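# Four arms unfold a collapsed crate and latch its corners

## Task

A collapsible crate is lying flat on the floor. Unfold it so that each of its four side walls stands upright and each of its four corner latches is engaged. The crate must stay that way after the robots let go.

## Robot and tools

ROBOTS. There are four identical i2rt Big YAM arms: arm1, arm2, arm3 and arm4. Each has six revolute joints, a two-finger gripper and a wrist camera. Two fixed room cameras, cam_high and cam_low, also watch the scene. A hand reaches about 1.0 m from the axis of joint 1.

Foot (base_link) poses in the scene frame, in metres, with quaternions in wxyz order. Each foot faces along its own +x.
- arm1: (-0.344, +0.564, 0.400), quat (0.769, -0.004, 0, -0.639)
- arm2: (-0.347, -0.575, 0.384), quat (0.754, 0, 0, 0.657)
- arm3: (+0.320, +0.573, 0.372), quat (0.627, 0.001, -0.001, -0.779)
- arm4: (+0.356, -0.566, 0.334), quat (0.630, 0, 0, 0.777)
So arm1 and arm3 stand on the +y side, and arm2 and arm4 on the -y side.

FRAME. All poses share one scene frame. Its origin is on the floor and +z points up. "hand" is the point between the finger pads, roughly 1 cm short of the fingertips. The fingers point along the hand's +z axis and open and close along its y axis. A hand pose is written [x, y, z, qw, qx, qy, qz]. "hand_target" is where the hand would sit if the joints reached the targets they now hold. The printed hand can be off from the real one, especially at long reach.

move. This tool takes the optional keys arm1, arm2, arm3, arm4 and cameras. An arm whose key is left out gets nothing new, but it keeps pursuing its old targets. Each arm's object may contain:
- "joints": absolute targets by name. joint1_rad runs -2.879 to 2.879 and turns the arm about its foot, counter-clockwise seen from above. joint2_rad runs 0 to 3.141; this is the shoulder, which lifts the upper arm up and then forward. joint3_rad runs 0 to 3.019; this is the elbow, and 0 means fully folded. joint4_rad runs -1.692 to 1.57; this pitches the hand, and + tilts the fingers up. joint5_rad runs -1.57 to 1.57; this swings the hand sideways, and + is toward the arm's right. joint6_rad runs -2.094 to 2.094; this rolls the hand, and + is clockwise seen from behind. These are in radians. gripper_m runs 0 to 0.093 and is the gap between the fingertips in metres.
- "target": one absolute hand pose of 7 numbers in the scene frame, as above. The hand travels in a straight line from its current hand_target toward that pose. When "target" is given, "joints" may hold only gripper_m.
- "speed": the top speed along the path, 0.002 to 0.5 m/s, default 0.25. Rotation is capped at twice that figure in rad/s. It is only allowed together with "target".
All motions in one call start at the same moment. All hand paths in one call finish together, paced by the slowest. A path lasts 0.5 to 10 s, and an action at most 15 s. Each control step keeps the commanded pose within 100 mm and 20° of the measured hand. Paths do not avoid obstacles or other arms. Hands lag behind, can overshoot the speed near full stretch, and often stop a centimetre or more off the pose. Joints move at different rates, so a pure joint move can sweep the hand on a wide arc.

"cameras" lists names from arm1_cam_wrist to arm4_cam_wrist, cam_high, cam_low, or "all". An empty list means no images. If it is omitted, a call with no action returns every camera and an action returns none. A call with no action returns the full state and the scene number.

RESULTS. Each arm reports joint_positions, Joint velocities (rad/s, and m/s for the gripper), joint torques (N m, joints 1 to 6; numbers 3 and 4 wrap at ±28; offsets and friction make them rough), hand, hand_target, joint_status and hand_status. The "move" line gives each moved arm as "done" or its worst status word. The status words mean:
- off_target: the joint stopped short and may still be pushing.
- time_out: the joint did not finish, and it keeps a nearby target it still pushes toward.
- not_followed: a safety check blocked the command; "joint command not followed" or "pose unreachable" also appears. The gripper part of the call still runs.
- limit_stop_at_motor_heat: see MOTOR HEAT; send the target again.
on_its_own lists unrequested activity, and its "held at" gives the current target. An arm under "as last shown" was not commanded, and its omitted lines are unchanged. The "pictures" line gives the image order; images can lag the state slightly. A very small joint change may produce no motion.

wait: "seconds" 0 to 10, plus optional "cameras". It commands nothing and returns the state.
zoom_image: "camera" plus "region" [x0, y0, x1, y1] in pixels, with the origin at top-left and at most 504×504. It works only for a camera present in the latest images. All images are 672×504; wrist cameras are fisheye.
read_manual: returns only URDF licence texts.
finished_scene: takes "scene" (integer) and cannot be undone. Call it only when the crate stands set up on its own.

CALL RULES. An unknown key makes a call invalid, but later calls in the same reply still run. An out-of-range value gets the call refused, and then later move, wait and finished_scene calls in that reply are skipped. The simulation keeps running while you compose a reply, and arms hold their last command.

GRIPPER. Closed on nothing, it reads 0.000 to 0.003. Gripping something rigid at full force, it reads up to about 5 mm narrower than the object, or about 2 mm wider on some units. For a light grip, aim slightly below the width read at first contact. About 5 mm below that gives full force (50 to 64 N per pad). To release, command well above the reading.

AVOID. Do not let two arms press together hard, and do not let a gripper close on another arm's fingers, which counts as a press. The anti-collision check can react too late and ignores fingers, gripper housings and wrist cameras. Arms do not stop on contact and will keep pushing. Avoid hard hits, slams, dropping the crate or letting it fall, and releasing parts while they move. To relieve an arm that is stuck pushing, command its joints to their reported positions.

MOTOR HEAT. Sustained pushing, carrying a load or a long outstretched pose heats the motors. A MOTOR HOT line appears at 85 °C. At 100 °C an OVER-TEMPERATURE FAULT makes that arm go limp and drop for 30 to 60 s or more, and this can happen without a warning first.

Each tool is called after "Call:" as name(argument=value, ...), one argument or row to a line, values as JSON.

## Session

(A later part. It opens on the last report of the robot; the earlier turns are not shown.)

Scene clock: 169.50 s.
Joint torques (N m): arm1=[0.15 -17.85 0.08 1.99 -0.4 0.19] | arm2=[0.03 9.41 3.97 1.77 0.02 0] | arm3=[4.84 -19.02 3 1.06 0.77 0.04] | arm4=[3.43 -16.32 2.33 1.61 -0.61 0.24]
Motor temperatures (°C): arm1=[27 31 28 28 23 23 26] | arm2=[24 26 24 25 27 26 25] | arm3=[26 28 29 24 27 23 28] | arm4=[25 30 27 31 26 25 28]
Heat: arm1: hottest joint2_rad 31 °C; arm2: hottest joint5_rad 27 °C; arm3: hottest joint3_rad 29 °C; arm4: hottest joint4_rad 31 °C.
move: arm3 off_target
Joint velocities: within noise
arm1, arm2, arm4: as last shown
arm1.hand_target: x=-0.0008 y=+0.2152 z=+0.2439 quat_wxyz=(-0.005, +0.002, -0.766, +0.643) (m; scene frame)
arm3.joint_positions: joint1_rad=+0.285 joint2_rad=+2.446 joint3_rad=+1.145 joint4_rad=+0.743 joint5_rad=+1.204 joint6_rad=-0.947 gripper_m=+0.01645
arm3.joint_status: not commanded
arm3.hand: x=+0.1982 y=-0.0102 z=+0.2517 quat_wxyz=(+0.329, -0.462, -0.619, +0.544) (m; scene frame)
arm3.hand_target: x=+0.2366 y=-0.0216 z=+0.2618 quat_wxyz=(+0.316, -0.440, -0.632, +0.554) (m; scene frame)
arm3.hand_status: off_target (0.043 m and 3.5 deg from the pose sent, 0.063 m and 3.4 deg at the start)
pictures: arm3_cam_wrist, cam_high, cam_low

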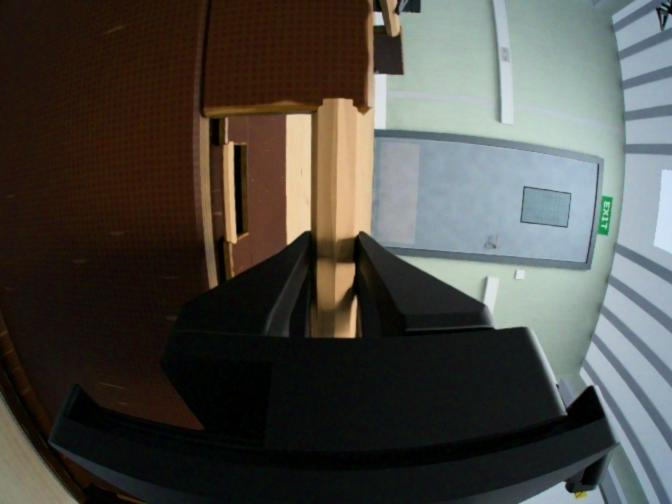

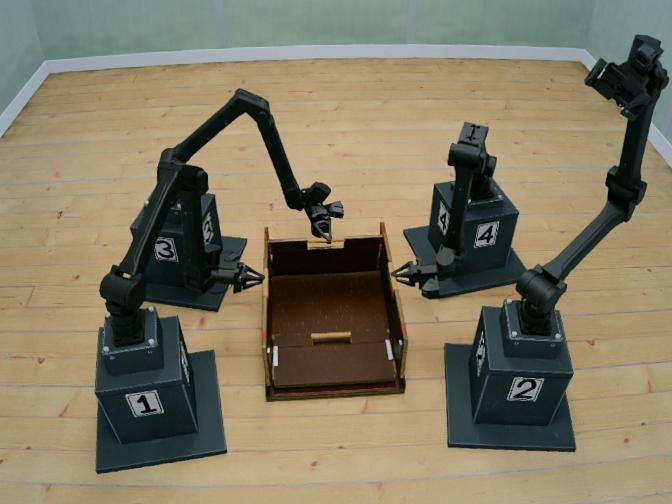

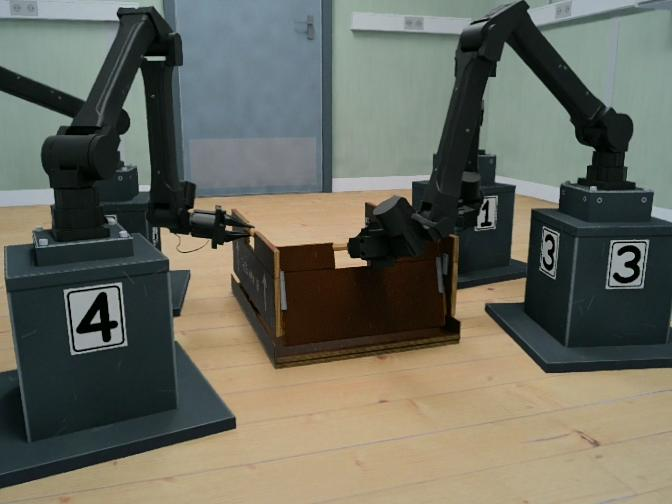

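Call:
move(
  arm3={"target":[0.275,-0.025,0.262,-0.316,0.44,0.632,-0.553],"speed":0.08},
  cameras=["cam_low","cam_high"],
)

Call:
zoom_image(
  camera="cam_high",
  region=[240, 200, 430, 410],
)

Call:
zoom_image(
  camera="cam_low",
  region=[220, 180, 480, 380],
)

Scene clock: 173.27 s.
Joint torques (N m): arm1=[-0.5 -18.67 0.2 1.92 -0.38 0.22] | arm2=[-0.03 9.41 3.95 1.8 0.02 0] | arm3=[7.3 -19.14 3.1 0.64 0.27 0.18] | arm4=[3.43 -16.26 2.33 1.62 -0.61 0.24]
Motor temperatures (°C): arm1=[27 31 28 28 23 23 26] | arm2=[24 26 24 25 27 26 25] | arm3=[26 29 29 24 27 23 28] | arm4=[25 30 27 30 27 25 28]
Heat: arm1: hottest joint2_rad 31 °C; arm2: hottest joint5_rad 27 °C; arm3: hottest joint2_rad 29 °C; arm4: hottest joint2_rad 30 °C.
move: arm3 off_target
Joint velocities: within noise
arm1, arm2, arm4: as last shown
arm3.joint_positions: joint1_rad=+0.322 joint2_rad=+2.440 joint3_rad=+1.176 joint4_rad=+0.602 joint5_rad=+1.283 joint6_rad=-0.849 gripper_m=+0.01645
arm3.joint_status: not commanded
arm3.hand: x=+0.2148 y=-0.0088 z=+0.2541 quat_wxyz=(+0.350, -0.469, -0.607, +0.538) (m; scene frame)
arm3.hand_target: x=+0.2715 y=-0.0216 z=+0.2618 quat_wxyz=(+0.321, -0.440, -0.630, +0.554) (m; scene frame)
arm3.hand_status: off_target (0.063 m and 6.1 deg from the pose sent, 0.079 m and 3.5 deg at the start)
pictures: cam_high, cam_low

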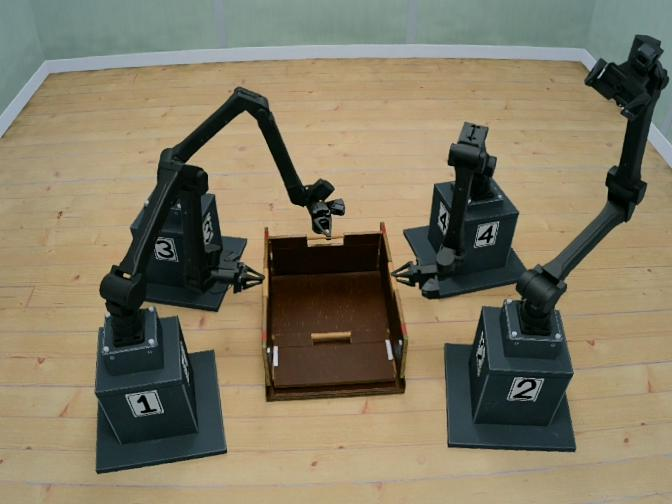

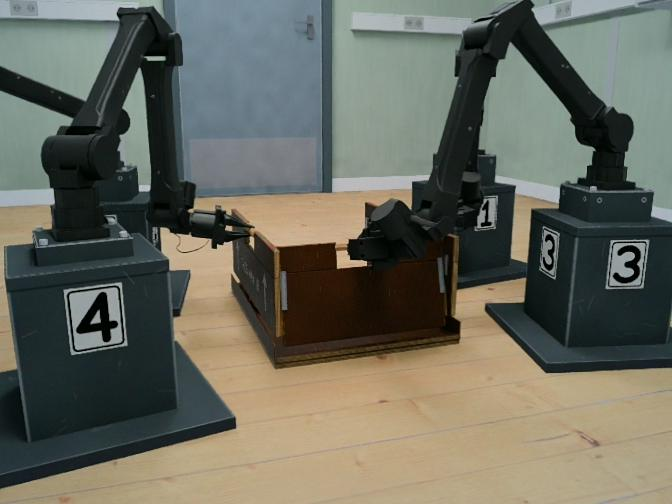

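Scaled by 2.400 from the camera's 672x504 image, which has a finer 960x720 frame.

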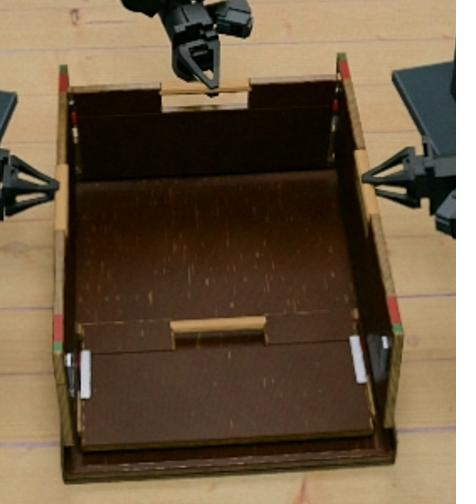

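Scaled by 1.938 from the camera's 672x504 image, which has a finer 960x720 frame.

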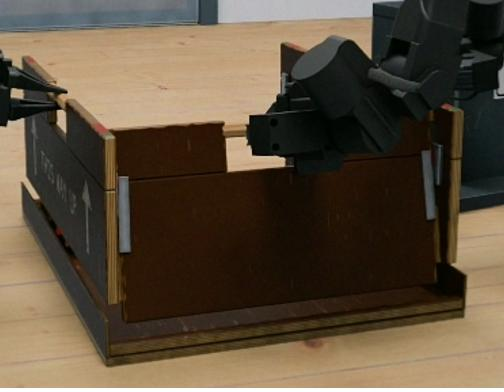

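Call:
move(
  arm3={"target":[0.312,-0.03,0.265,-0.33,0.46,0.615,-0.548],"speed":0.08},
  cameras=["cam_low","cam_high"],
)

Call:
zoom_image(
  camera="cam_high",
  region=[240, 200, 430, 410],
)

Call:
zoom_image(
  camera="cam_low",
  region=[220, 180, 480, 380],
)

Scene clock: 176.53 s.
Joint torques (N m): arm1=[0.32 -17.96 0.17 1.85 -0.34 0.21] | arm2=[-0.03 9.35 3.96 1.78 0.03 0] | arm3=[6.48 -19.02 5.65 0.7 -0.1 0.2] | arm4=[3.37 -16.26 2.37 1.59 -0.64 0.24]
Motor temperatures (°C): arm1=[27 31 28 28 23 23 26] | arm2=[24 26 24 25 27 26 25] | arm3=[26 28 29 24 27 23 28] | arm4=[25 30 27 30 27 25 28]
Heat: arm1: hottest joint2_rad 31 °C; arm2: hottest joint5_rad 27 °C; arm3: hottest joint3_rad 29 °C; arm4: hottest joint2_rad 30 °C.
move: arm3 off_target
Joint velocities: within noise
arm1.joint_positions: joint1_rad=+0.907 joint2_rad=+2.570 joint3_rad=+0.831 joint4_rad=+1.361 joint5_rad=+1.071 joint6_rad=-1.242 gripper_m=+0.01504
arm1.joint_status: not commanded
arm1.hand: x=-0.0077 y=+0.2156 z=+0.2435 quat_wxyz=(+0.007, +0.001, -0.765, +0.644) (m; scene frame)
arm1.hand_target: x=-0.0005 y=+0.2156 z=+0.2438 quat_wxyz=(-0.005, +0.003, -0.766, +0.643) (m; scene frame)
arm1.hand_status: not commanded
arm2: as last shown
arm3.joint_positions: joint1_rad=+0.407 joint2_rad=+2.423 joint3_rad=+1.260 joint4_rad=+0.151 joint5_rad=+1.381 joint6_rad=-0.502 gripper_m=+0.01645
arm3.joint_status: not commanded
arm3.hand: x=+0.2588 y=-0.0087 z=+0.2587 quat_wxyz=(+0.369, -0.475, -0.597, +0.532) (m; scene frame)
arm3.hand_target: x=+0.3108 y=-0.0283 z=+0.2670 quat_wxyz=(+0.331, -0.458, -0.616, +0.549) (m; scene frame)
arm3.hand_status: off_target (0.058 m and 5.5 deg from the pose sent, 0.100 m and 2.9 deg at the start)
arm4.joint_positions: joint1_rad=+0.904 joint2_rad=+2.355 joint3_rad=+0.822 joint4_rad=+1.131 joint5_rad=+1.123 joint6_rad=-1.213 gripper_m=+0.01650
arm4.joint_status: not commanded
arm4.hand: x=-0.0128 y=-0.2084 z=+0.2446 quat_wxyz=(-0.644, +0.765, -0.013, +0.017) (m; scene frame)
arm4.hand_target: x=-0.0265 y=-0.2154 z=+0.2462 quat_wxyz=(-0.643, +0.766, -0.003, -0.003) (m; scene frame)
arm4.hand_status: not commanded
pictures: cam_high, cam_low

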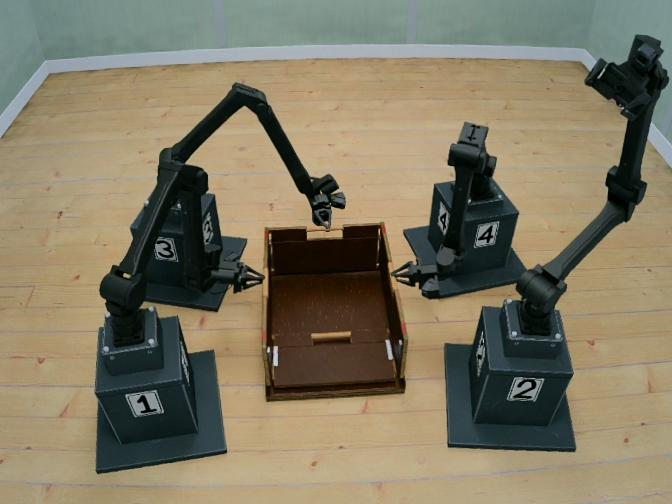

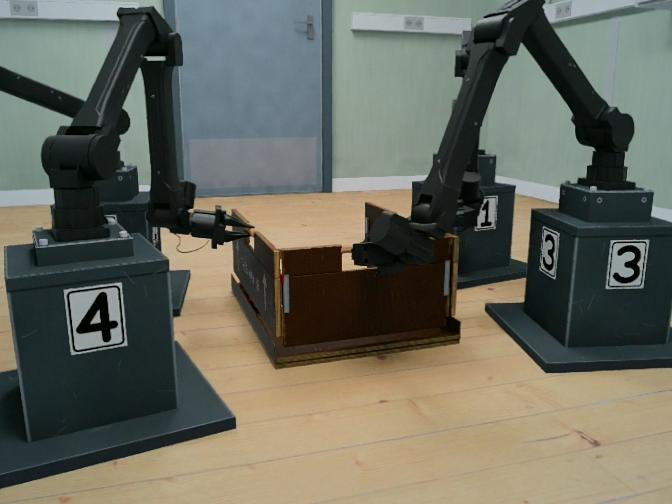

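Scaled by 2.400 from the camera's 672x504 image, which has a finer 960x720 frame.

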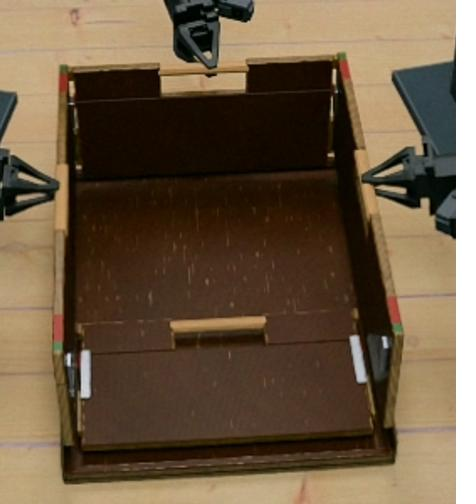

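Scaled by 1.938 from the camera's 672x504 image, which has a finer 960x720 frame.

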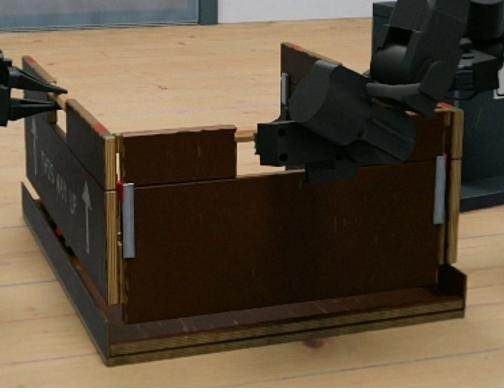

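Call:
move(
  arm3={"target":[0.295,-0.03,0.263,-0.33,0.46,0.615,-0.548],"speed":0.08},
  arm2={"joints":{"joint1_rad":-0.25,"joint2_rad":1.6,"joint3_rad":1.2,"joint4_rad":-1.1,"joint5_rad":0.0,"joint6_rad":-0.2,"gripper_m":0.042}},
)

Call:
move(
  arm2={"target":[-0.09,-0.01,0.22,0.074,-0.703,0.703,0.074],"speed":0.3},
  cameras=["arm2_cam_wrist","cam_high"],
)

Scene clock: 181.77 s.
Joint torques (N m): arm1=[0.21 -17.96 0.17 1.96 -0.37 0.23] | arm2=[1.03 -15.09 8.23 0.46 0.01 0.06] | arm3=[3.72 -18.78 4.66 2.71 -0.67 -0.08] | arm4=[3.43 -16.26 2.37 1.59 -0.64 0.24]
Motor temperatures (°C): arm1=[27 32 28 28 23 23 26] | arm2=[24 26 24 25 27 26 25] | arm3=[26 28 29 24 27 23 28] | arm4=[25 30 27 30 27 25 28]
Heat: arm1: hottest joint2_rad 32 °C; arm2: hottest joint5_rad 27 °C; arm3: hottest joint3_rad 29 °C; arm4: hottest joint2_rad 30 °C.
move: arm2 done; arm3 off_target
Joint velocities: within noise
arm1, arm4: as last shown
arm2.joint_positions: joint1_rad=-0.246 joint2_rad=+1.608 joint3_rad=+1.176 joint4_rad=-1.101 joint5_rad=+0.008 joint6_rad=-0.199 gripper_m=+0.04213
arm2.joint_status: all done
arm2.hand: x=-0.1735 y=-0.1490 z=+0.4829 quat_wxyz=(-0.019, +0.639, -0.769, -0.005) (m; scene frame)
arm2.hand_target: x=-0.1723 y=-0.1388 z=+0.4903 quat_wxyz=(-0.029, +0.638, -0.769, -0.011) (m; scene frame)
arm2.hand_status: not commanded
arm3.joint_positions: joint1_rad=+0.407 joint2_rad=+2.424 joint3_rad=+1.251 joint4_rad=+0.200 joint5_rad=+1.379 joint6_rad=-0.542 gripper_m=+0.01645
arm3.joint_status: not commanded
arm3.hand: x=+0.2588 y=-0.0088 z=+0.2586 quat_wxyz=(+0.368, -0.472, -0.598, +0.534) (m; scene frame)
arm3.hand_target: x=+0.2952 y=-0.0272 z=+0.2625 quat_wxyz=(+0.330, -0.461, -0.615, +0.548) (m; scene frame)
arm3.hand_status: off_target (0.042 m and 5.2 deg from the pose sent, 0.042 m and 5.5 deg at the start)
pictures: none

Scene clock: 183.80 s.
Joint torques (N m): arm1=[0.44 -18.14 0.02 1.96 -0.38 0.2] | arm2=[-0.03 -22.07 7.24 0.96 -0.23 -0.14] | arm3=[3.84 -18.14 4.83 2.74 -0.65 -0.1] | arm4=[3.43 -16.26 2.36 1.58 -0.64 0.24]
Motor temperatures (°C): arm1=[27 32 28 28 23 23 26] | arm2=[24 26 24 25 27 26 25] | arm3=[26 28 29 24 27 23 28] | arm4=[25 30 27 30 27 25 28]
Heat: arm1: hottest joint2_rad 32 °C; arm2: hottest joint5_rad 27 °C; arm3: hottest joint3_rad 29 °C; arm4: hottest joint2_rad 30 °C.
move: arm2 off_target
Joint velocities: within noise
arm1, arm4: as last shown
arm2.joint_positions: joint1_rad=-0.316 joint2_rad=+2.295 joint3_rad=+1.397 joint4_rad=-0.530 joint5_rad=-0.090 joint6_rad=-0.430 gripper_m=+0.04213
arm2.joint_status: not commanded
arm2.hand: x=-0.0994 y=-0.0319 z=+0.2098 quat_wxyz=(-0.052, +0.699, -0.710, -0.066) (m; scene frame)
arm2.hand_target: x=-0.0882 y=-0.0146 z=+0.2193 quat_wxyz=(-0.073, +0.700, -0.707, -0.074) (m; scene frame)
arm2.hand_status: off_target (0.026 m and 2.8 deg from the pose sent, 0.309 m and 14.6 deg at the start)
arm3.joint_positions: joint1_rad=+0.407 joint2_rad=+2.424 joint3_rad=+1.251 joint4_rad=+0.201 joint5_rad=+1.379 joint6_rad=-0.542 gripper_m=+0.01645
arm3.joint_status: not commanded
arm3.hand: x=+0.2589 y=-0.0090 z=+0.2587 quat_wxyz=(+0.367, -0.472, -0.598, +0.534) (m; scene frame)
arm3.hand_target: x=+0.2952 y=-0.0273 z=+0.2626 quat_wxyz=(+0.330, -0.462, -0.615, +0.548) (m; scene frame)
arm3.hand_status: not commanded
pictures: arm2_cam_wrist, cam_high

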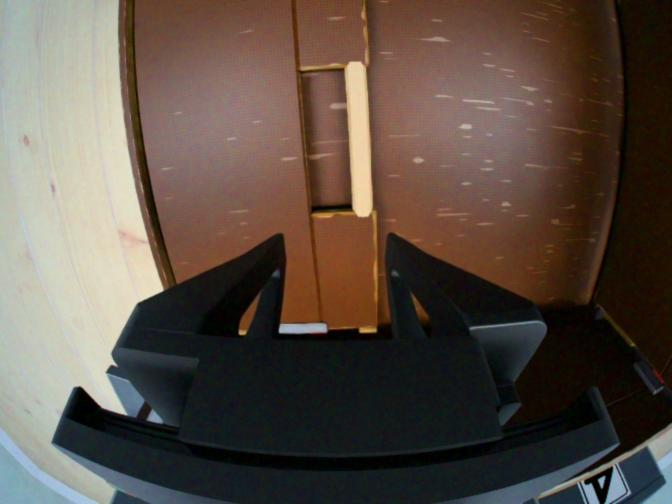

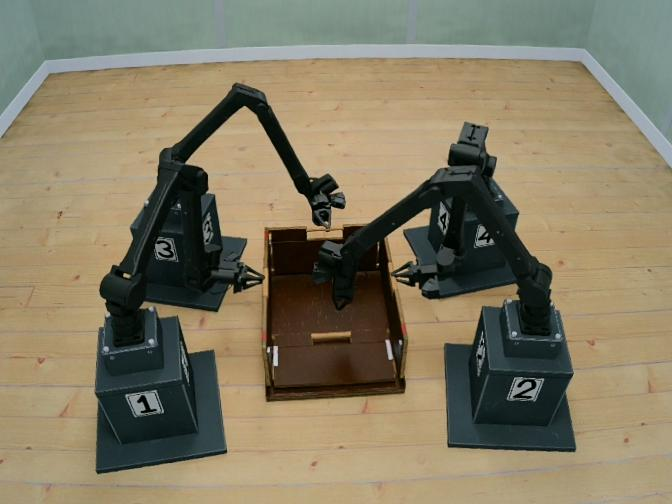

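Call:
move(
  arm2={"target":[-0.068,0.003,0.085,0.074,-0.703,0.703,0.074],"speed":0.2},
  cameras=["arm2_cam_wrist"],
)

Scene clock: 187.17 s.
Joint torques (N m): arm1=[-0.26 -18.49 0.14 1.91 -0.34 0.19] | arm2=[-0.91 -23.59 6.3 0.96 -0.23 -0.13] | arm3=[4.07 -18.02 4.77 2.71 -0.65 -0.08] | arm4=[3.43 -16.32 2.37 1.59 -0.64 0.24]
Motor temperatures (°C): arm1=[27 32 28 28 23 23 26] | arm2=[24 27 25 25 27 26 25] | arm3=[26 28 29 24 27 23 28] | arm4=[25 30 27 30 27 25 28]
Heat: arm1: hottest joint2_rad 32 °C; arm2: hottest joint2_rad 27 °C; arm3: hottest joint3_rad 29 °C; arm4: hottest joint2_rad 30 °C.
move: arm2 off_target
Joint velocities: within noise
arm1, arm3, arm4: as last shown
arm2.joint_positions: joint1_rad=-0.333 joint2_rad=+2.613 joint3_rad=+1.601 joint4_rad=-0.409 joint5_rad=-0.091 joint6_rad=-0.456 gripper_m=+0.04213
arm2.joint_status: not commanded
arm2.hand: x=-0.0787 y=-0.0129 z=+0.0789 quat_wxyz=(-0.057, +0.702, -0.706, -0.067) (m; scene frame)
arm2.hand_target: x=-0.0668 y=+0.0023 z=+0.0863 quat_wxyz=(-0.076, +0.703, -0.704, -0.074) (m; scene frame)
arm2.hand_status: off_target (0.020 m and 2.2 deg from the pose sent, 0.133 m and 2.8 deg at the start)
pictures: arm2_cam_wrist

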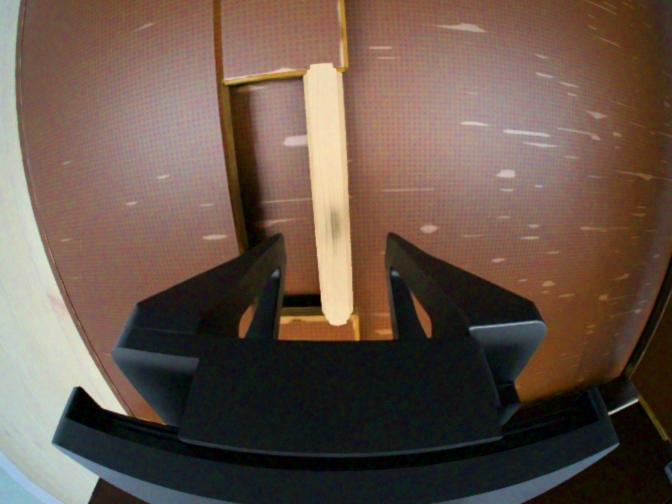

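Call:
move(
  arm2={"target":[-0.067,0.012,0.048,0.074,-0.703,0.703,0.074],"speed":0.1},
  cameras=["arm2_cam_wrist"],
)

Call:
move(
  arm2={"joints":{"gripper_m":0.002}},
  cameras=["arm2_cam_wrist"],
)

Scene clock: 193.83 s.
Joint torques (N m): arm1=[0.32 -17.96 -0.02 1.78 -0.38 0.23] | arm2=[-0.03 -23.82 6.28 0.91 -0.23 -0.08] | arm3=[3.9 -18.67 4.67 2.55 -0.67 -0.11] | arm4=[3.37 -16.26 2.37 1.59 -0.64 0.23]
Motor temperatures (°C): arm1=[27 32 28 28 23 23 27] | arm2=[24 28 25 25 27 26 25] | arm3=[26 27 29 24 27 23 28] | arm4=[25 30 27 30 27 25 28]
Heat: arm1: hottest joint2_rad 32 °C; arm2: hottest joint2_rad 28 °C; arm3: hottest joint3_rad 29 °C; arm4: hottest joint2_rad 30 °C.
move: arm2 off_target
Joint velocities: within noise
arm1, arm3, arm4: as last shown
arm2.joint_positions: joint1_rad=-0.333 joint2_rad=+2.710 joint3_rad=+1.690 joint4_rad=-0.401 joint5_rad=-0.093 joint6_rad=-0.456 gripper_m=+0.04213
arm2.joint_status: not commanded
arm2.hand: x=-0.0750 y=-0.0051 z=+0.0419 quat_wxyz=(-0.057, +0.702, -0.706, -0.067) (m; scene frame)
arm2.hand_target: x=-0.0677 y=+0.0108 z=+0.0477 quat_wxyz=(-0.073, +0.703, -0.703, -0.074) (m; scene frame)
arm2.hand_status: off_target (0.020 m and 2.2 deg from the pose sent, 0.041 m and 2.2 deg at the start)
pictures: arm2_cam_wrist

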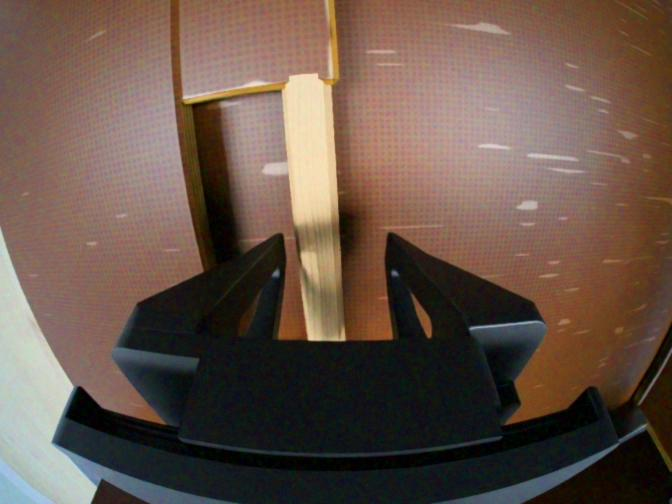

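Scene clock: 194.53 s.
Joint torques (N m): arm1=[0.32 -18.14 0.1 1.99 -0.38 0.2] | arm2=[-0.09 -23.77 6.28 1.09 0.11 -0.05] | arm3=[3.6 -18.37 4.68 2.76 -0.67 -0.09] | arm4=[3.37 -16.26 2.37 1.59 -0.64 0.23]
Motor temperatures (°C): arm1=[27 32 28 28 23 23 27] | arm2=[24 27 25 25 27 26 25] | arm3=[26 27 29 24 27 23 28] | arm4=[25 30 27 30 27 25 28]
Heat: arm1: hottest joint2_rad 32 °C; arm2: hottest joint2_rad 27 °C; arm3: hottest joint3_rad 29 °C; arm4: hottest joint2_rad 30 °C.
move: arm2 off_target
Joint velocities: within noise
arm1, arm3, arm4: as last shown
arm2.joint_positions: joint1_rad=-0.327 joint2_rad=+2.710 joint3_rad=+1.690 joint4_rad=-0.407 joint5_rad=-0.108 joint6_rad=-0.467 gripper_m=+0.01404
arm2.joint_status: gripper_m off_target (ended at +0.01408, target +0.00200)
arm2.hand: x=-0.0816 y=-0.0037 z=+0.0419 quat_wxyz=(-0.051, +0.708, -0.700, -0.074) (m; scene frame)
arm2.hand_target: x=-0.0718 y=+0.0126 z=+0.0478 quat_wxyz=(-0.072, +0.708, -0.698, -0.077) (m; scene frame)
arm2.hand_status: not commanded
pictures: arm2_cam_wrist

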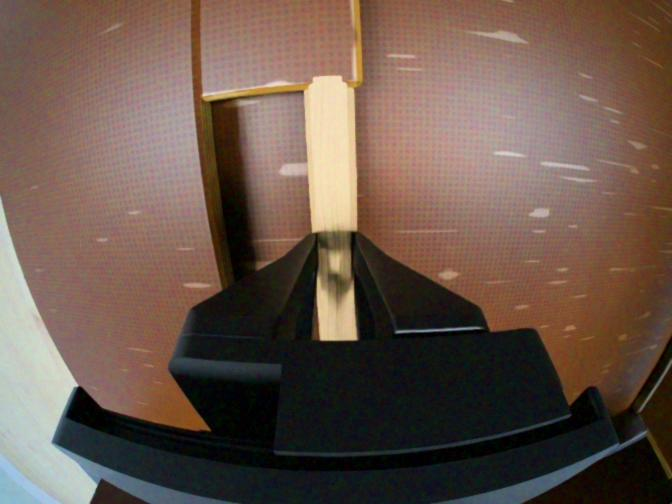

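Call:
move(
  arm2={"joints":{"gripper_m":0.042}},
)

Call:
move(
  arm2={"target":[-0.072,0.012,0.035,0.074,-0.703,0.703,0.074],"speed":0.06},
)

Call:
move(
  arm2={"joints":{"gripper_m":0.002}},
)

Scene clock: 196.10 s.
Joint torques (N m): arm1=[0.15 -18.32 -0.02 1.91 -0.37 0.22] | arm2=[-0.15 -23.82 6.2 1.05 0.02 -0.05] | arm3=[4.01 -18.26 4.67 2.7 -0.64 -0.13] | arm4=[3.37 -16.32 2.36 1.58 -0.64 0.24]
Motor temperatures (°C): arm1=[27 32 28 28 23 23 27] | arm2=[24 27 25 25 27 26 25] | arm3=[26 27 29 24 27 23 28] | arm4=[25 30 27 30 27 25 28]
Heat: arm1: hottest joint2_rad 32 °C; arm2: hottest joint2_rad 27 °C; arm3: hottest joint3_rad 29 °C; arm4: hottest joint2_rad 30 °C.
move: arm2 done
Joint velocities: within noise
arm1, arm3, arm4: as last shown
arm2.joint_positions: joint1_rad=-0.329 joint2_rad=+2.710 joint3_rad=+1.691 joint4_rad=-0.406 joint5_rad=-0.099 joint6_rad=-0.460 gripper_m=+0.04183
arm2.joint_status: all done
arm2.hand: x=-0.0787 y=-0.0037 z=+0.0422 quat_wxyz=(-0.054, +0.705, -0.704, -0.070) (m; scene frame)
arm2.hand_target: x=-0.0698 y=+0.0118 z=+0.0477 quat_wxyz=(-0.073, +0.705, -0.702, -0.075) (m; scene frame)
arm2.hand_status: not commanded
pictures: none

Scene clock: 197.20 s.
Joint torques (N m): arm1=[0.21 -18.78 0.03 1.92 -0.4 0.2] | arm2=[0.15 -23.24 6.38 1.07 0.03 0.05] | arm3=[3.66 -18.55 4.74 2.73 -0.67 -0.1] | arm4=[3.43 -16.26 2.37 1.59 -0.64 0.24]
Motor temperatures (°C): arm1=[27 32 28 28 23 23 27] | arm2=[24 27 25 25 27 26 25] | arm3=[26 27 29 24 27 23 28] | arm4=[25 30 27 30 27 25 28]
Heat: arm1: hottest joint2_rad 32 °C; arm2: hottest joint2_rad 27 °C; arm3: hottest joint3_rad 29 °C; arm4: hottest joint2_rad 30 °C.
move: arm2 off_target
Joint velocities: within noise
arm1, arm3, arm4: as last shown
arm2.joint_positions: joint1_rad=-0.329 joint2_rad=+2.728 joint3_rad=+1.702 joint4_rad=-0.390 joint5_rad=-0.096 joint6_rad=-0.460 gripper_m=+0.04190
arm2.joint_status: not commanded
arm2.hand: x=-0.0777 y=-0.0029 z=+0.0340 quat_wxyz=(-0.058, +0.705, -0.703, -0.070) (m; scene frame)
arm2.hand_target: x=-0.0720 y=+0.0118 z=+0.0357 quat_wxyz=(-0.074, +0.703, -0.703, -0.074) (m; scene frame)
arm2.hand_status: off_target (0.016 m and 1.9 deg from the pose sent, 0.018 m and 2.3 deg at the start)
pictures: none

Scene clock: 197.93 s.
Joint torques (N m): arm1=[-0.09 -18.49 0.24 1.98 -0.37 0.21] | arm2=[0.15 -23.24 6.32 1.16 0.18 0.11] | arm3=[3.72 -19.02 4.62 2.62 -0.64 -0.11] | arm4=[3.43 -16.26 2.37 1.59 -0.64 0.23]
Motor temperatures (°C): arm1=[27 32 28 28 23 23 27] | arm2=[24 27 25 25 27 26 25] | arm3=[26 27 29 24 27 23 28] | arm4=[25 30 27 30 27 25 28]
Heat: arm1: hottest joint2_rad 32 °C; arm2: hottest joint2_rad 27 °C; arm3: hottest joint3_rad 29 °C; arm4: hottest joint2_rad 30 °C.
move: arm2 off_target
Joint velocities: within noise
arm1.joint_positions: joint1_rad=+0.907 joint2_rad=+2.570 joint3_rad=+0.831 joint4_rad=+1.361 joint5_rad=+1.071 joint6_rad=-1.242 gripper_m=+0.01504
arm1.joint_status: not commanded
arm1.hand: x=-0.0077 y=+0.2156 z=+0.2435 quat_wxyz=(+0.007, +0.001, -0.765, +0.644) (m; scene frame)
arm1.hand_target: x=-0.0005 y=+0.2156 z=+0.2438 quat_wxyz=(-0.005, +0.003, -0.766, +0.643) (m; scene frame)
arm1.hand_status: not commanded
arm2.joint_positions: joint1_rad=-0.325 joint2_rad=+2.728 joint3_rad=+1.702 joint4_rad=-0.392 joint5_rad=-0.108 joint6_rad=-0.473 gripper_m=+0.01672
arm2.joint_status: gripper_m off_target (ended at +0.01676, target +0.00200)
arm2.hand: x=-0.0816 y=-0.0015 z=+0.0342 quat_wxyz=(-0.056, +0.711, -0.697, -0.075) (m; scene frame)
arm2.hand_target: x=-0.0743 y=+0.0131 z=+0.0358 quat_wxyz=(-0.074, +0.707, -0.699, -0.078) (m; scene frame)
arm2.hand_status: not commanded
arm3: as last shown
arm4.joint_positions: joint1_rad=+0.904 joint2_rad=+2.355 joint3_rad=+0.822 joint4_rad=+1.131 joint5_rad=+1.123 joint6_rad=-1.213 gripper_m=+0.01650
arm4.joint_status: not commanded
arm4.hand: x=-0.0128 y=-0.2084 z=+0.2446 quat_wxyz=(-0.644, +0.765, -0.013, +0.017) (m; scene frame)
arm4.hand_target: x=-0.0265 y=-0.2154 z=+0.2462 quat_wxyz=(-0.643, +0.766, -0.003, -0.003) (m; scene frame)
arm4.hand_status: not commanded
pictures: none

Call:
move(
  arm2={"target":[-0.082,0.012,0.10,0.183,-0.707,0.683,0],"speed":0.1},
)

Call:
move(
  arm2={"target":[-0.094,0.012,0.148,0.242,-0.704,0.664,-0.062],"speed":0.1},
)

Call:
move(
  arm2={"target":[-0.112,0.012,0.182,0.299,-0.696,0.640,-0.123],"speed":0.1},
  cameras=["arm2_cam_wrist","cam_low"],
)

Scene clock: 202.60 s.
Joint torques (N m): arm1=[0.09 -17.9 0.12 1.91 -0.35 0.16] | arm2=[0.62 -25.93 3.64 1.29 0.82 0.24] | arm3=[3.9 -18.49 4.79 2.65 -0.66 -0.11] | arm4=[3.43 -16.26 2.37 1.59 -0.64 0.24]
Motor temperatures (°C): arm1=[27 32 28 28 23 23 27] | arm2=[24 28 25 25 27 26 25] | arm3=[26 27 29 24 27 23 28] | arm4=[25 30 27 30 27 25 29]
Heat: arm1: hottest joint2_rad 32 °C; arm2: hottest joint2_rad 28 °C; arm3: hottest joint3_rad 29 °C; arm4: hottest joint2_rad 30 °C.
move: arm2 off_target
Joint velocities: within noise
arm1, arm3, arm4: as last shown
arm2.joint_positions: joint1_rad=-0.256 joint2_rad=+2.598 joint3_rad=+1.502 joint4_rad=-0.180 joint5_rad=+0.117 joint6_rad=-0.467 gripper_m=+0.01670
arm2.joint_status: not commanded
arm2.hand: x=-0.0870 y=-0.0029 z=+0.0771 quat_wxyz=(-0.158, +0.718, -0.678, +0.003) (m; scene frame)
arm2.hand_target: x=-0.0831 y=+0.0122 z=+0.0987 quat_wxyz=(-0.182, +0.708, -0.682, +0.001) (m; scene frame)
arm2.hand_status: off_target (0.028 m and 3.2 deg from the pose sent, 0.067 m and 17.0 deg at the start)
pictures: none

Scene clock: 204.07 s.
Joint torques (N m): arm1=[0.15 -18.14 0.23 1.98 -0.31 0.21] | arm2=[0.21 -26.11 3.64 1.22 0.8 0.18] | arm3=[3.43 -18.78 4.64 2.7 -0.66 -0.09] | arm4=[3.43 -16.26 2.37 1.59 -0.64 0.24]
Motor temperatures (°C): arm1=[27 32 28 28 23 23 27] | arm2=[24 28 25 25 27 26 25] | arm3=[26 27 29 24 27 23 28] | arm4=[25 30 27 30 27 25 29]
Heat: arm1: hottest joint2_rad 32 °C; arm2: hottest joint2_rad 28 °C; arm3: hottest joint3_rad 29 °C; arm4: hottest joint2_rad 30 °C.
move: arm2 off_target
Joint velocities: within noise
arm1, arm4: as last shown
arm2.joint_positions: joint1_rad=-0.189 joint2_rad=+2.504 joint3_rad=+1.398 joint4_rad=-0.114 joint5_rad=+0.295 joint6_rad=-0.460 gripper_m=+0.01669
arm2.joint_status: not commanded
arm2.hand: x=-0.0998 y=-0.0034 z=+0.1185 quat_wxyz=(-0.215, +0.716, -0.660, +0.068) (m; scene frame)
arm2.hand_target: x=-0.0939 y=+0.0126 z=+0.1466 quat_wxyz=(-0.242, +0.705, -0.664, +0.062) (m; scene frame)
arm2.hand_status: off_target (0.034 m and 3.5 deg from the pose sent, 0.073 m and 11.9 deg at the start)
arm3.joint_positions: joint1_rad=+0.407 joint2_rad=+2.424 joint3_rad=+1.251 joint4_rad=+0.201 joint5_rad=+1.379 joint6_rad=-0.542 gripper_m=+0.01645
arm3.joint_status: not commanded
arm3.hand: x=+0.2589 y=-0.0090 z=+0.2587 quat_wxyz=(+0.367, -0.472, -0.598, +0.534) (m; scene frame)
arm3.hand_target: x=+0.2952 y=-0.0273 z=+0.2626 quat_wxyz=(+0.330, -0.462, -0.615, +0.548) (m; scene frame)
arm3.hand_status: not commanded
pictures: none

Scene clock: 205.50 s.
Joint torques (N m): arm1=[0.21 -18.32 0.21 1.81 -0.37 0.21] | arm2=[0.09 -25.7 3.71 1.2 1.06 0.08] | arm3=[3.84 -19.08 4.63 2.7 -0.64 -0.1] | arm4=[3.37 -16.26 2.37 1.59 -0.64 0.23]
Motor temperatures (°C): arm1=[27 32 28 28 23 23 27] | arm2=[24 28 25 25 27 26 25] | arm3=[26 27 29 24 27 23 28] | arm4=[25 30 27 30 27 25 29]
Heat: arm1: hottest joint2_rad 32 °C; arm2: hottest joint2_rad 28 °C; arm3: hottest joint3_rad 29 °C; arm4: hottest joint2_rad 30 °C.
move: arm2 off_target
Joint velocities: within noise
arm1, arm3, arm4: as last shown
arm2.joint_positions: joint1_rad=-0.114 joint2_rad=+2.444 joint3_rad=+1.323 joint4_rad=-0.053 joint5_rad=+0.476 joint6_rad=-0.455 gripper_m=+0.01668
arm2.joint_status: not commanded
arm2.hand: x=-0.1178 y=-0.0038 z=+0.1512 quat_wxyz=(-0.271, +0.710, -0.637, +0.130) (m; scene frame)
arm2.hand_target: x=-0.1119 y=+0.0123 z=+0.1813 quat_wxyz=(-0.299, +0.697, -0.640, +0.124) (m; scene frame)
arm2.hand_status: off_target (0.035 m and 3.6 deg from the pose sent, 0.066 m and 12.0 deg at the start)
pictures: arm2_cam_wrist, cam_low

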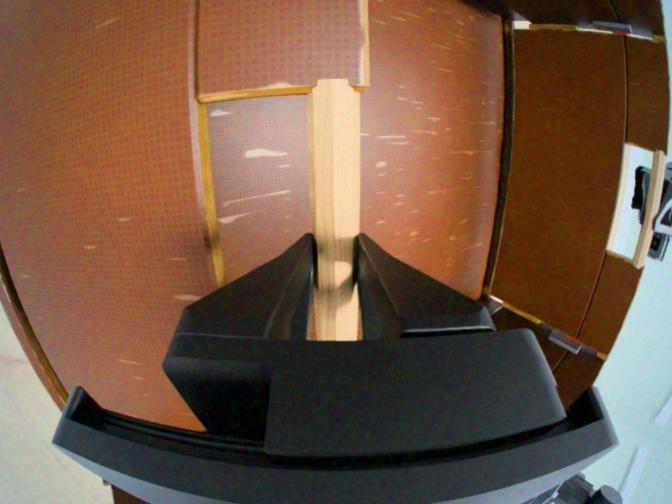

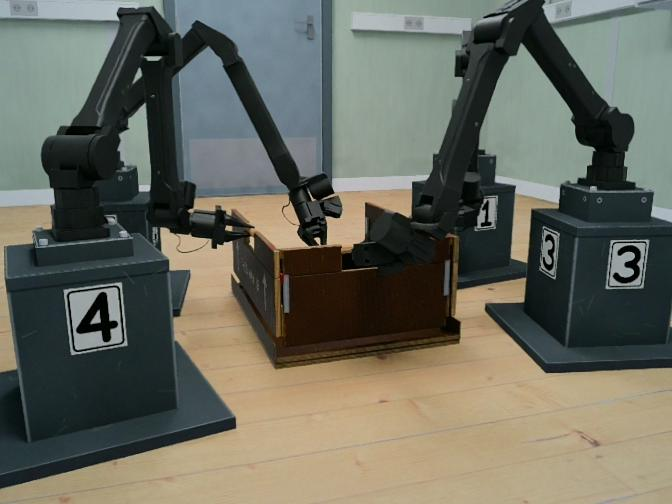

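Call:
move(
  arm2={"target":[-0.153,0.012,0.232,0.406,-0.683,0.579,-0.183],"speed":0.1},
)

Call:
move(
  arm2={"target":[-0.197,0.012,0.257,0.5,-0.664,0.5,-0.242],"speed":0.1},
)

Call:
move(
  arm2={"target":[-0.244,0.012,0.267,0.553,-0.632,0.44,-0.316],"speed":0.1},
  cameras=["arm2_cam_wrist","cam_low","cam_high"],
)

Scene clock: 210.27 s.
Joint torques (N m): arm1=[0.73 -18.02 0.12 2.02 -0.34 0.2] | arm2=[0.03 -25.47 3.26 1.8 1.07 -0.12] | arm3=[4.01 -18.84 4.72 2.74 -0.65 -0.08] | arm4=[3.43 -16.26 2.37 1.59 -0.64 0.23]
Motor temperatures (°C): arm1=[27 32 28 28 23 23 27] | arm2=[24 29 25 25 28 26 25] | arm3=[26 27 29 24 27 23 28] | arm4=[25 30 27 30 27 25 29]
Heat: arm1: hottest joint2_rad 32 °C; arm2: hottest joint2_rad 29 °C; arm3: hottest joint3_rad 29 °C; arm4: hottest joint2_rad 30 °C.
move: arm2 off_target
Joint velocities: within noise
arm1, arm3, arm4: as last shown
arm2.joint_positions: joint1_rad=+0.006 joint2_rad=+2.386 joint3_rad=+1.190 joint4_rad=+0.171 joint5_rad=+0.720 joint6_rad=-0.519 gripper_m=+0.01668
arm2.joint_status: not commanded
arm2.hand: x=-0.1556 y=-0.0050 z=+0.1945 quat_wxyz=(-0.377, +0.695, -0.581, +0.192) (m; scene frame)
arm2.hand_target: x=-0.1519 y=+0.0125 z=+0.2310 quat_wxyz=(-0.407, +0.681, -0.581, +0.183) (m; scene frame)
arm2.hand_status: off_target (0.041 m and 3.8 deg from the pose sent, 0.090 m and 18.2 deg at the start)
pictures: none

Scene clock: 212.47 s.
Joint torques (N m): arm1=[0.32 -18.55 -0.01 1.84 -0.39 0.19] | arm2=[-0.26 -23.12 3.86 2.7 1.4 -0.46] | arm3=[3.55 -18.73 4.62 2.67 -0.7 -0.11] | arm4=[3.43 -16.26 2.37 1.59 -0.64 0.23]
Motor temperatures (°C): arm1=[27 32 28 28 23 23 27] | arm2=[24 28 25 25 28 26 25] | arm3=[26 27 29 24 27 23 28] | arm4=[25 30 27 30 27 25 29]
Heat: arm1: hottest joint2_rad 32 °C; arm2: hottest joint2_rad 28 °C; arm3: hottest joint3_rad 29 °C; arm4: hottest joint2_rad 30 °C.
move: arm2 off_target
Joint velocities: within noise
arm1, arm3, arm4: as last shown
arm2.joint_positions: joint1_rad=+0.126 joint2_rad=+2.395 joint3_rad=+1.097 joint4_rad=+0.479 joint5_rad=+0.932 joint6_rad=-0.705 gripper_m=+0.01670
arm2.joint_status: not commanded
arm2.hand: x=-0.2003 y=-0.0060 z=+0.2245 quat_wxyz=(-0.472, +0.682, -0.502, +0.244) (m; scene frame)
arm2.hand_target: x=-0.1964 y=+0.0121 z=+0.2564 quat_wxyz=(-0.500, +0.664, -0.501, +0.242) (m; scene frame)
arm2.hand_status: off_target (0.037 m and 3.8 deg from the pose sent, 0.077 m and 18.2 deg at the start)
pictures: none

Scene clock: 214.67 s.
Joint torques (N m): arm1=[0.32 -18.08 -0.01 1.89 -0.37 0.21] | arm2=[0.09 -22.83 4.31 2.62 1.14 -0.58] | arm3=[4.01 -18.67 4.64 2.69 -0.61 -0.09] | arm4=[3.43 -16.26 2.37 1.58 -0.64 0.23]
Motor temperatures (°C): arm1=[27 32 28 27 23 23 27] | arm2=[24 29 25 25 28 26 25] | arm3=[26 27 29 24 27 23 28] | arm4=[25 31 27 30 27 25 29]
Heat: arm1: hottest joint2_rad 32 °C; arm2: hottest joint2_rad 29 °C; arm3: hottest joint3_rad 29 °C; arm4: hottest joint2_rad 31 °C.
move: arm2 off_target
Joint velocities: within noise
arm1, arm3, arm4: as last shown
arm2.joint_positions: joint1_rad=+0.234 joint2_rad=+2.473 joint3_rad=+1.104 joint4_rad=+0.751 joint5_rad=+1.163 joint6_rad=-0.935 gripper_m=+0.01670
arm2.joint_status: not commanded
arm2.hand: x=-0.2414 y=-0.0081 z=+0.2389 quat_wxyz=(-0.533, +0.649, -0.440, +0.319) (m; scene frame)
arm2.hand_target: x=-0.2435 y=+0.0112 z=+0.2667 quat_wxyz=(-0.552, +0.633, -0.441, +0.317) (m; scene frame)
arm2.hand_status: off_target (0.035 m and 3.0 deg from the pose sent, 0.064 m and 15.4 deg at the start)
arm3.hand_target: x=+0.2952 y=-0.0273 z=+0.2626 quat_wxyz=(+0.330, -0.462, -0.614, +0.548) (m; scene frame)
pictures: arm2_cam_wrist, cam_high, cam_low

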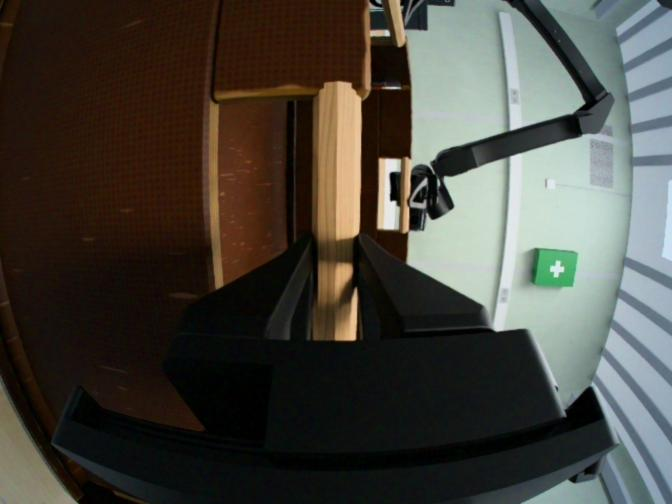

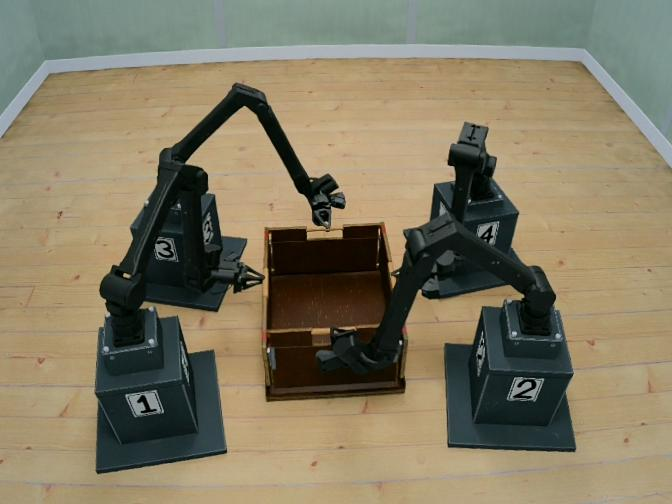

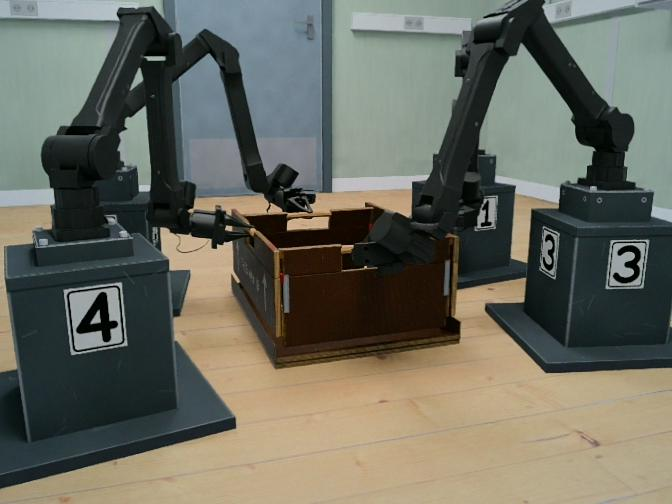

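Call:
move(
  arm2={"target":[-0.285,0.014,0.267,0.553,-0.632,0.44,-0.316],"speed":0.08},
)

Call:
move(
  arm2={"target":[-0.33,0.018,0.267,0.55,-0.62,0.455,-0.33],"speed":0.08},
  cameras=["cam_low","cam_high"],
)

Call:
zoom_image(
  camera="cam_high",
  region=[240, 210, 430, 420],
)

Scene clock: 217.70 s.
Joint torques (N m): arm1=[0.44 -18.2 0.01 1.95 -0.34 0.25] | arm2=[3.37 -23.3 4.31 0.79 0.72 0.02] | arm3=[3.49 -19.02 4.71 2.63 -0.61 -0.12] | arm4=[3.43 -16.26 2.37 1.59 -0.64 0.24]
Motor temperatures (°C): arm1=[27 32 28 27 23 23 27] | arm2=[24 29 25 25 28 26 25] | arm3=[26 27 29 24 27 23 28] | arm4=[25 31 27 30 27 25 29]
Heat: arm1: hottest joint2_rad 32 °C; arm2: hottest joint2_rad 29 °C; arm3: hottest joint3_rad 29 °C; arm4: hottest joint2_rad 31 °C.
move: arm2 off_target
Joint velocities: within noise
arm1, arm3, arm4: as last shown
arm2.joint_positions: joint1_rad=+0.265 joint2_rad=+2.473 joint3_rad=+1.133 joint4_rad=+0.657 joint5_rad=+1.239 joint6_rad=-0.872 gripper_m=+0.01670
arm2.joint_status: not commanded
arm2.hand: x=-0.2536 y=-0.0086 z=+0.2416 quat_wxyz=(-0.531, +0.636, -0.446, +0.340) (m; scene frame)
arm2.hand_target: x=-0.2782 y=+0.0126 z=+0.2670 quat_wxyz=(-0.552, +0.630, -0.444, +0.319) (m; scene frame)
arm2.hand_status: off_target (0.046 m and 3.8 deg from the pose sent, 0.056 m and 3.0 deg at the start)
pictures: none

Scene clock: 219.60 s.
Joint torques (N m): arm1=[0.26 -17.96 0.05 1.81 -0.37 0.21] | arm2=[4.48 -23.65 5.49 0.57 -0.28 0.16] | arm3=[3.66 -18.67 4.75 2.67 -0.68 -0.1] | arm4=[3.43 -16.26 2.37 1.59 -0.64 0.23]
Motor temperatures (°C): arm1=[27 32 28 27 23 23 27] | arm2=[24 29 25 25 28 26 25] | arm3=[26 27 29 24 27 23 28] | arm4=[25 31 27 30 27 25 29]
Heat: arm1: hottest joint2_rad 32 °C; arm2: hottest joint2_rad 29 °C; arm3: hottest joint3_rad 29 °C; arm4: hottest joint2_rad 31 °C.
move: arm2 off_target
Joint velocities: within noise
arm1.joint_positions: joint1_rad=+0.907 joint2_rad=+2.570 joint3_rad=+0.831 joint4_rad=+1.361 joint5_rad=+1.071 joint6_rad=-1.242 gripper_m=+0.01504
arm1.joint_status: not commanded
arm1.hand: x=-0.0077 y=+0.2156 z=+0.2435 quat_wxyz=(+0.007, +0.001, -0.765, +0.644) (m; scene frame)
arm1.hand_target: x=-0.0005 y=+0.2156 z=+0.2438 quat_wxyz=(-0.005, +0.003, -0.766, +0.643) (m; scene frame)
arm1.hand_status: not commanded
arm2.joint_positions: joint1_rad=+0.348 joint2_rad=+2.464 joint3_rad=+1.222 joint4_rad=+0.249 joint5_rad=+1.374 joint6_rad=-0.575 gripper_m=+0.01671
arm2.joint_status: not commanded
arm2.hand: x=-0.2931 y=-0.0095 z=+0.2471 quat_wxyz=(-0.527, +0.616, -0.450, +0.375) (m; scene frame)
arm2.hand_target: x=-0.3288 y=+0.0160 z=+0.2689 quat_wxyz=(-0.549, +0.618, -0.452, +0.335) (m; scene frame)
arm2.hand_status: off_target (0.050 m and 5.9 deg from the pose sent, 0.085 m and 3.2 deg at the start)
arm3: as last shown
arm4.joint_positions: joint1_rad=+0.904 joint2_rad=+2.355 joint3_rad=+0.822 joint4_rad=+1.131 joint5_rad=+1.123 joint6_rad=-1.213 gripper_m=+0.01650
arm4.joint_status: not commanded
arm4.hand: x=-0.0128 y=-0.2084 z=+0.2446 quat_wxyz=(-0.644, +0.765, -0.013, +0.017) (m; scene frame)
arm4.hand_target: x=-0.0265 y=-0.2154 z=+0.2462 quat_wxyz=(-0.643, +0.766, -0.003, -0.003) (m; scene frame)
arm4.hand_status: not commanded
pictures: cam_high, cam_low

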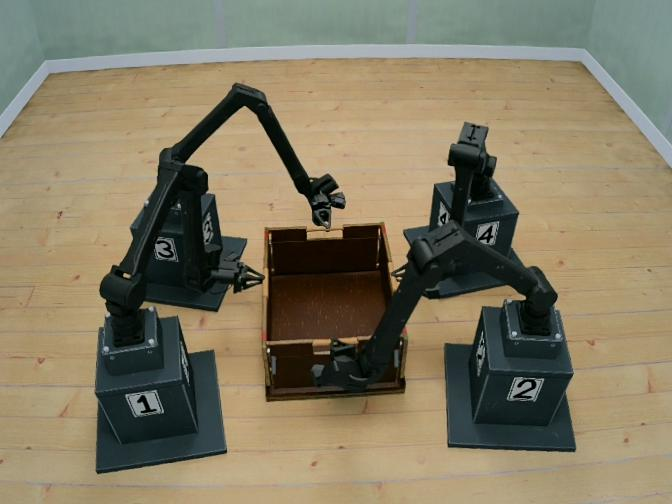

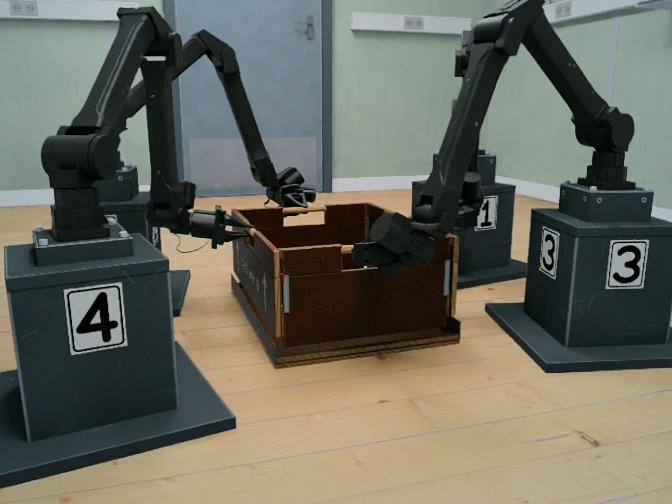

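Scaled by 2.400 from the camera's 672x504 image, which has a finer 960x720 frame.

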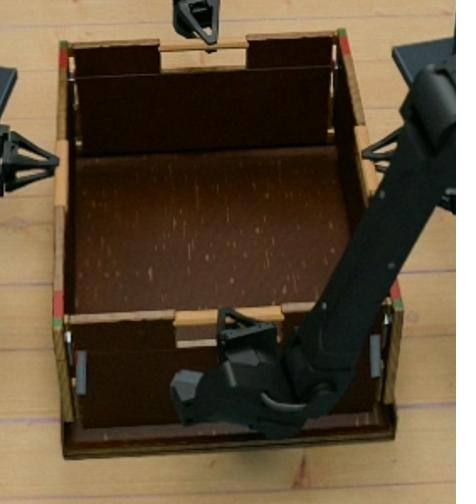

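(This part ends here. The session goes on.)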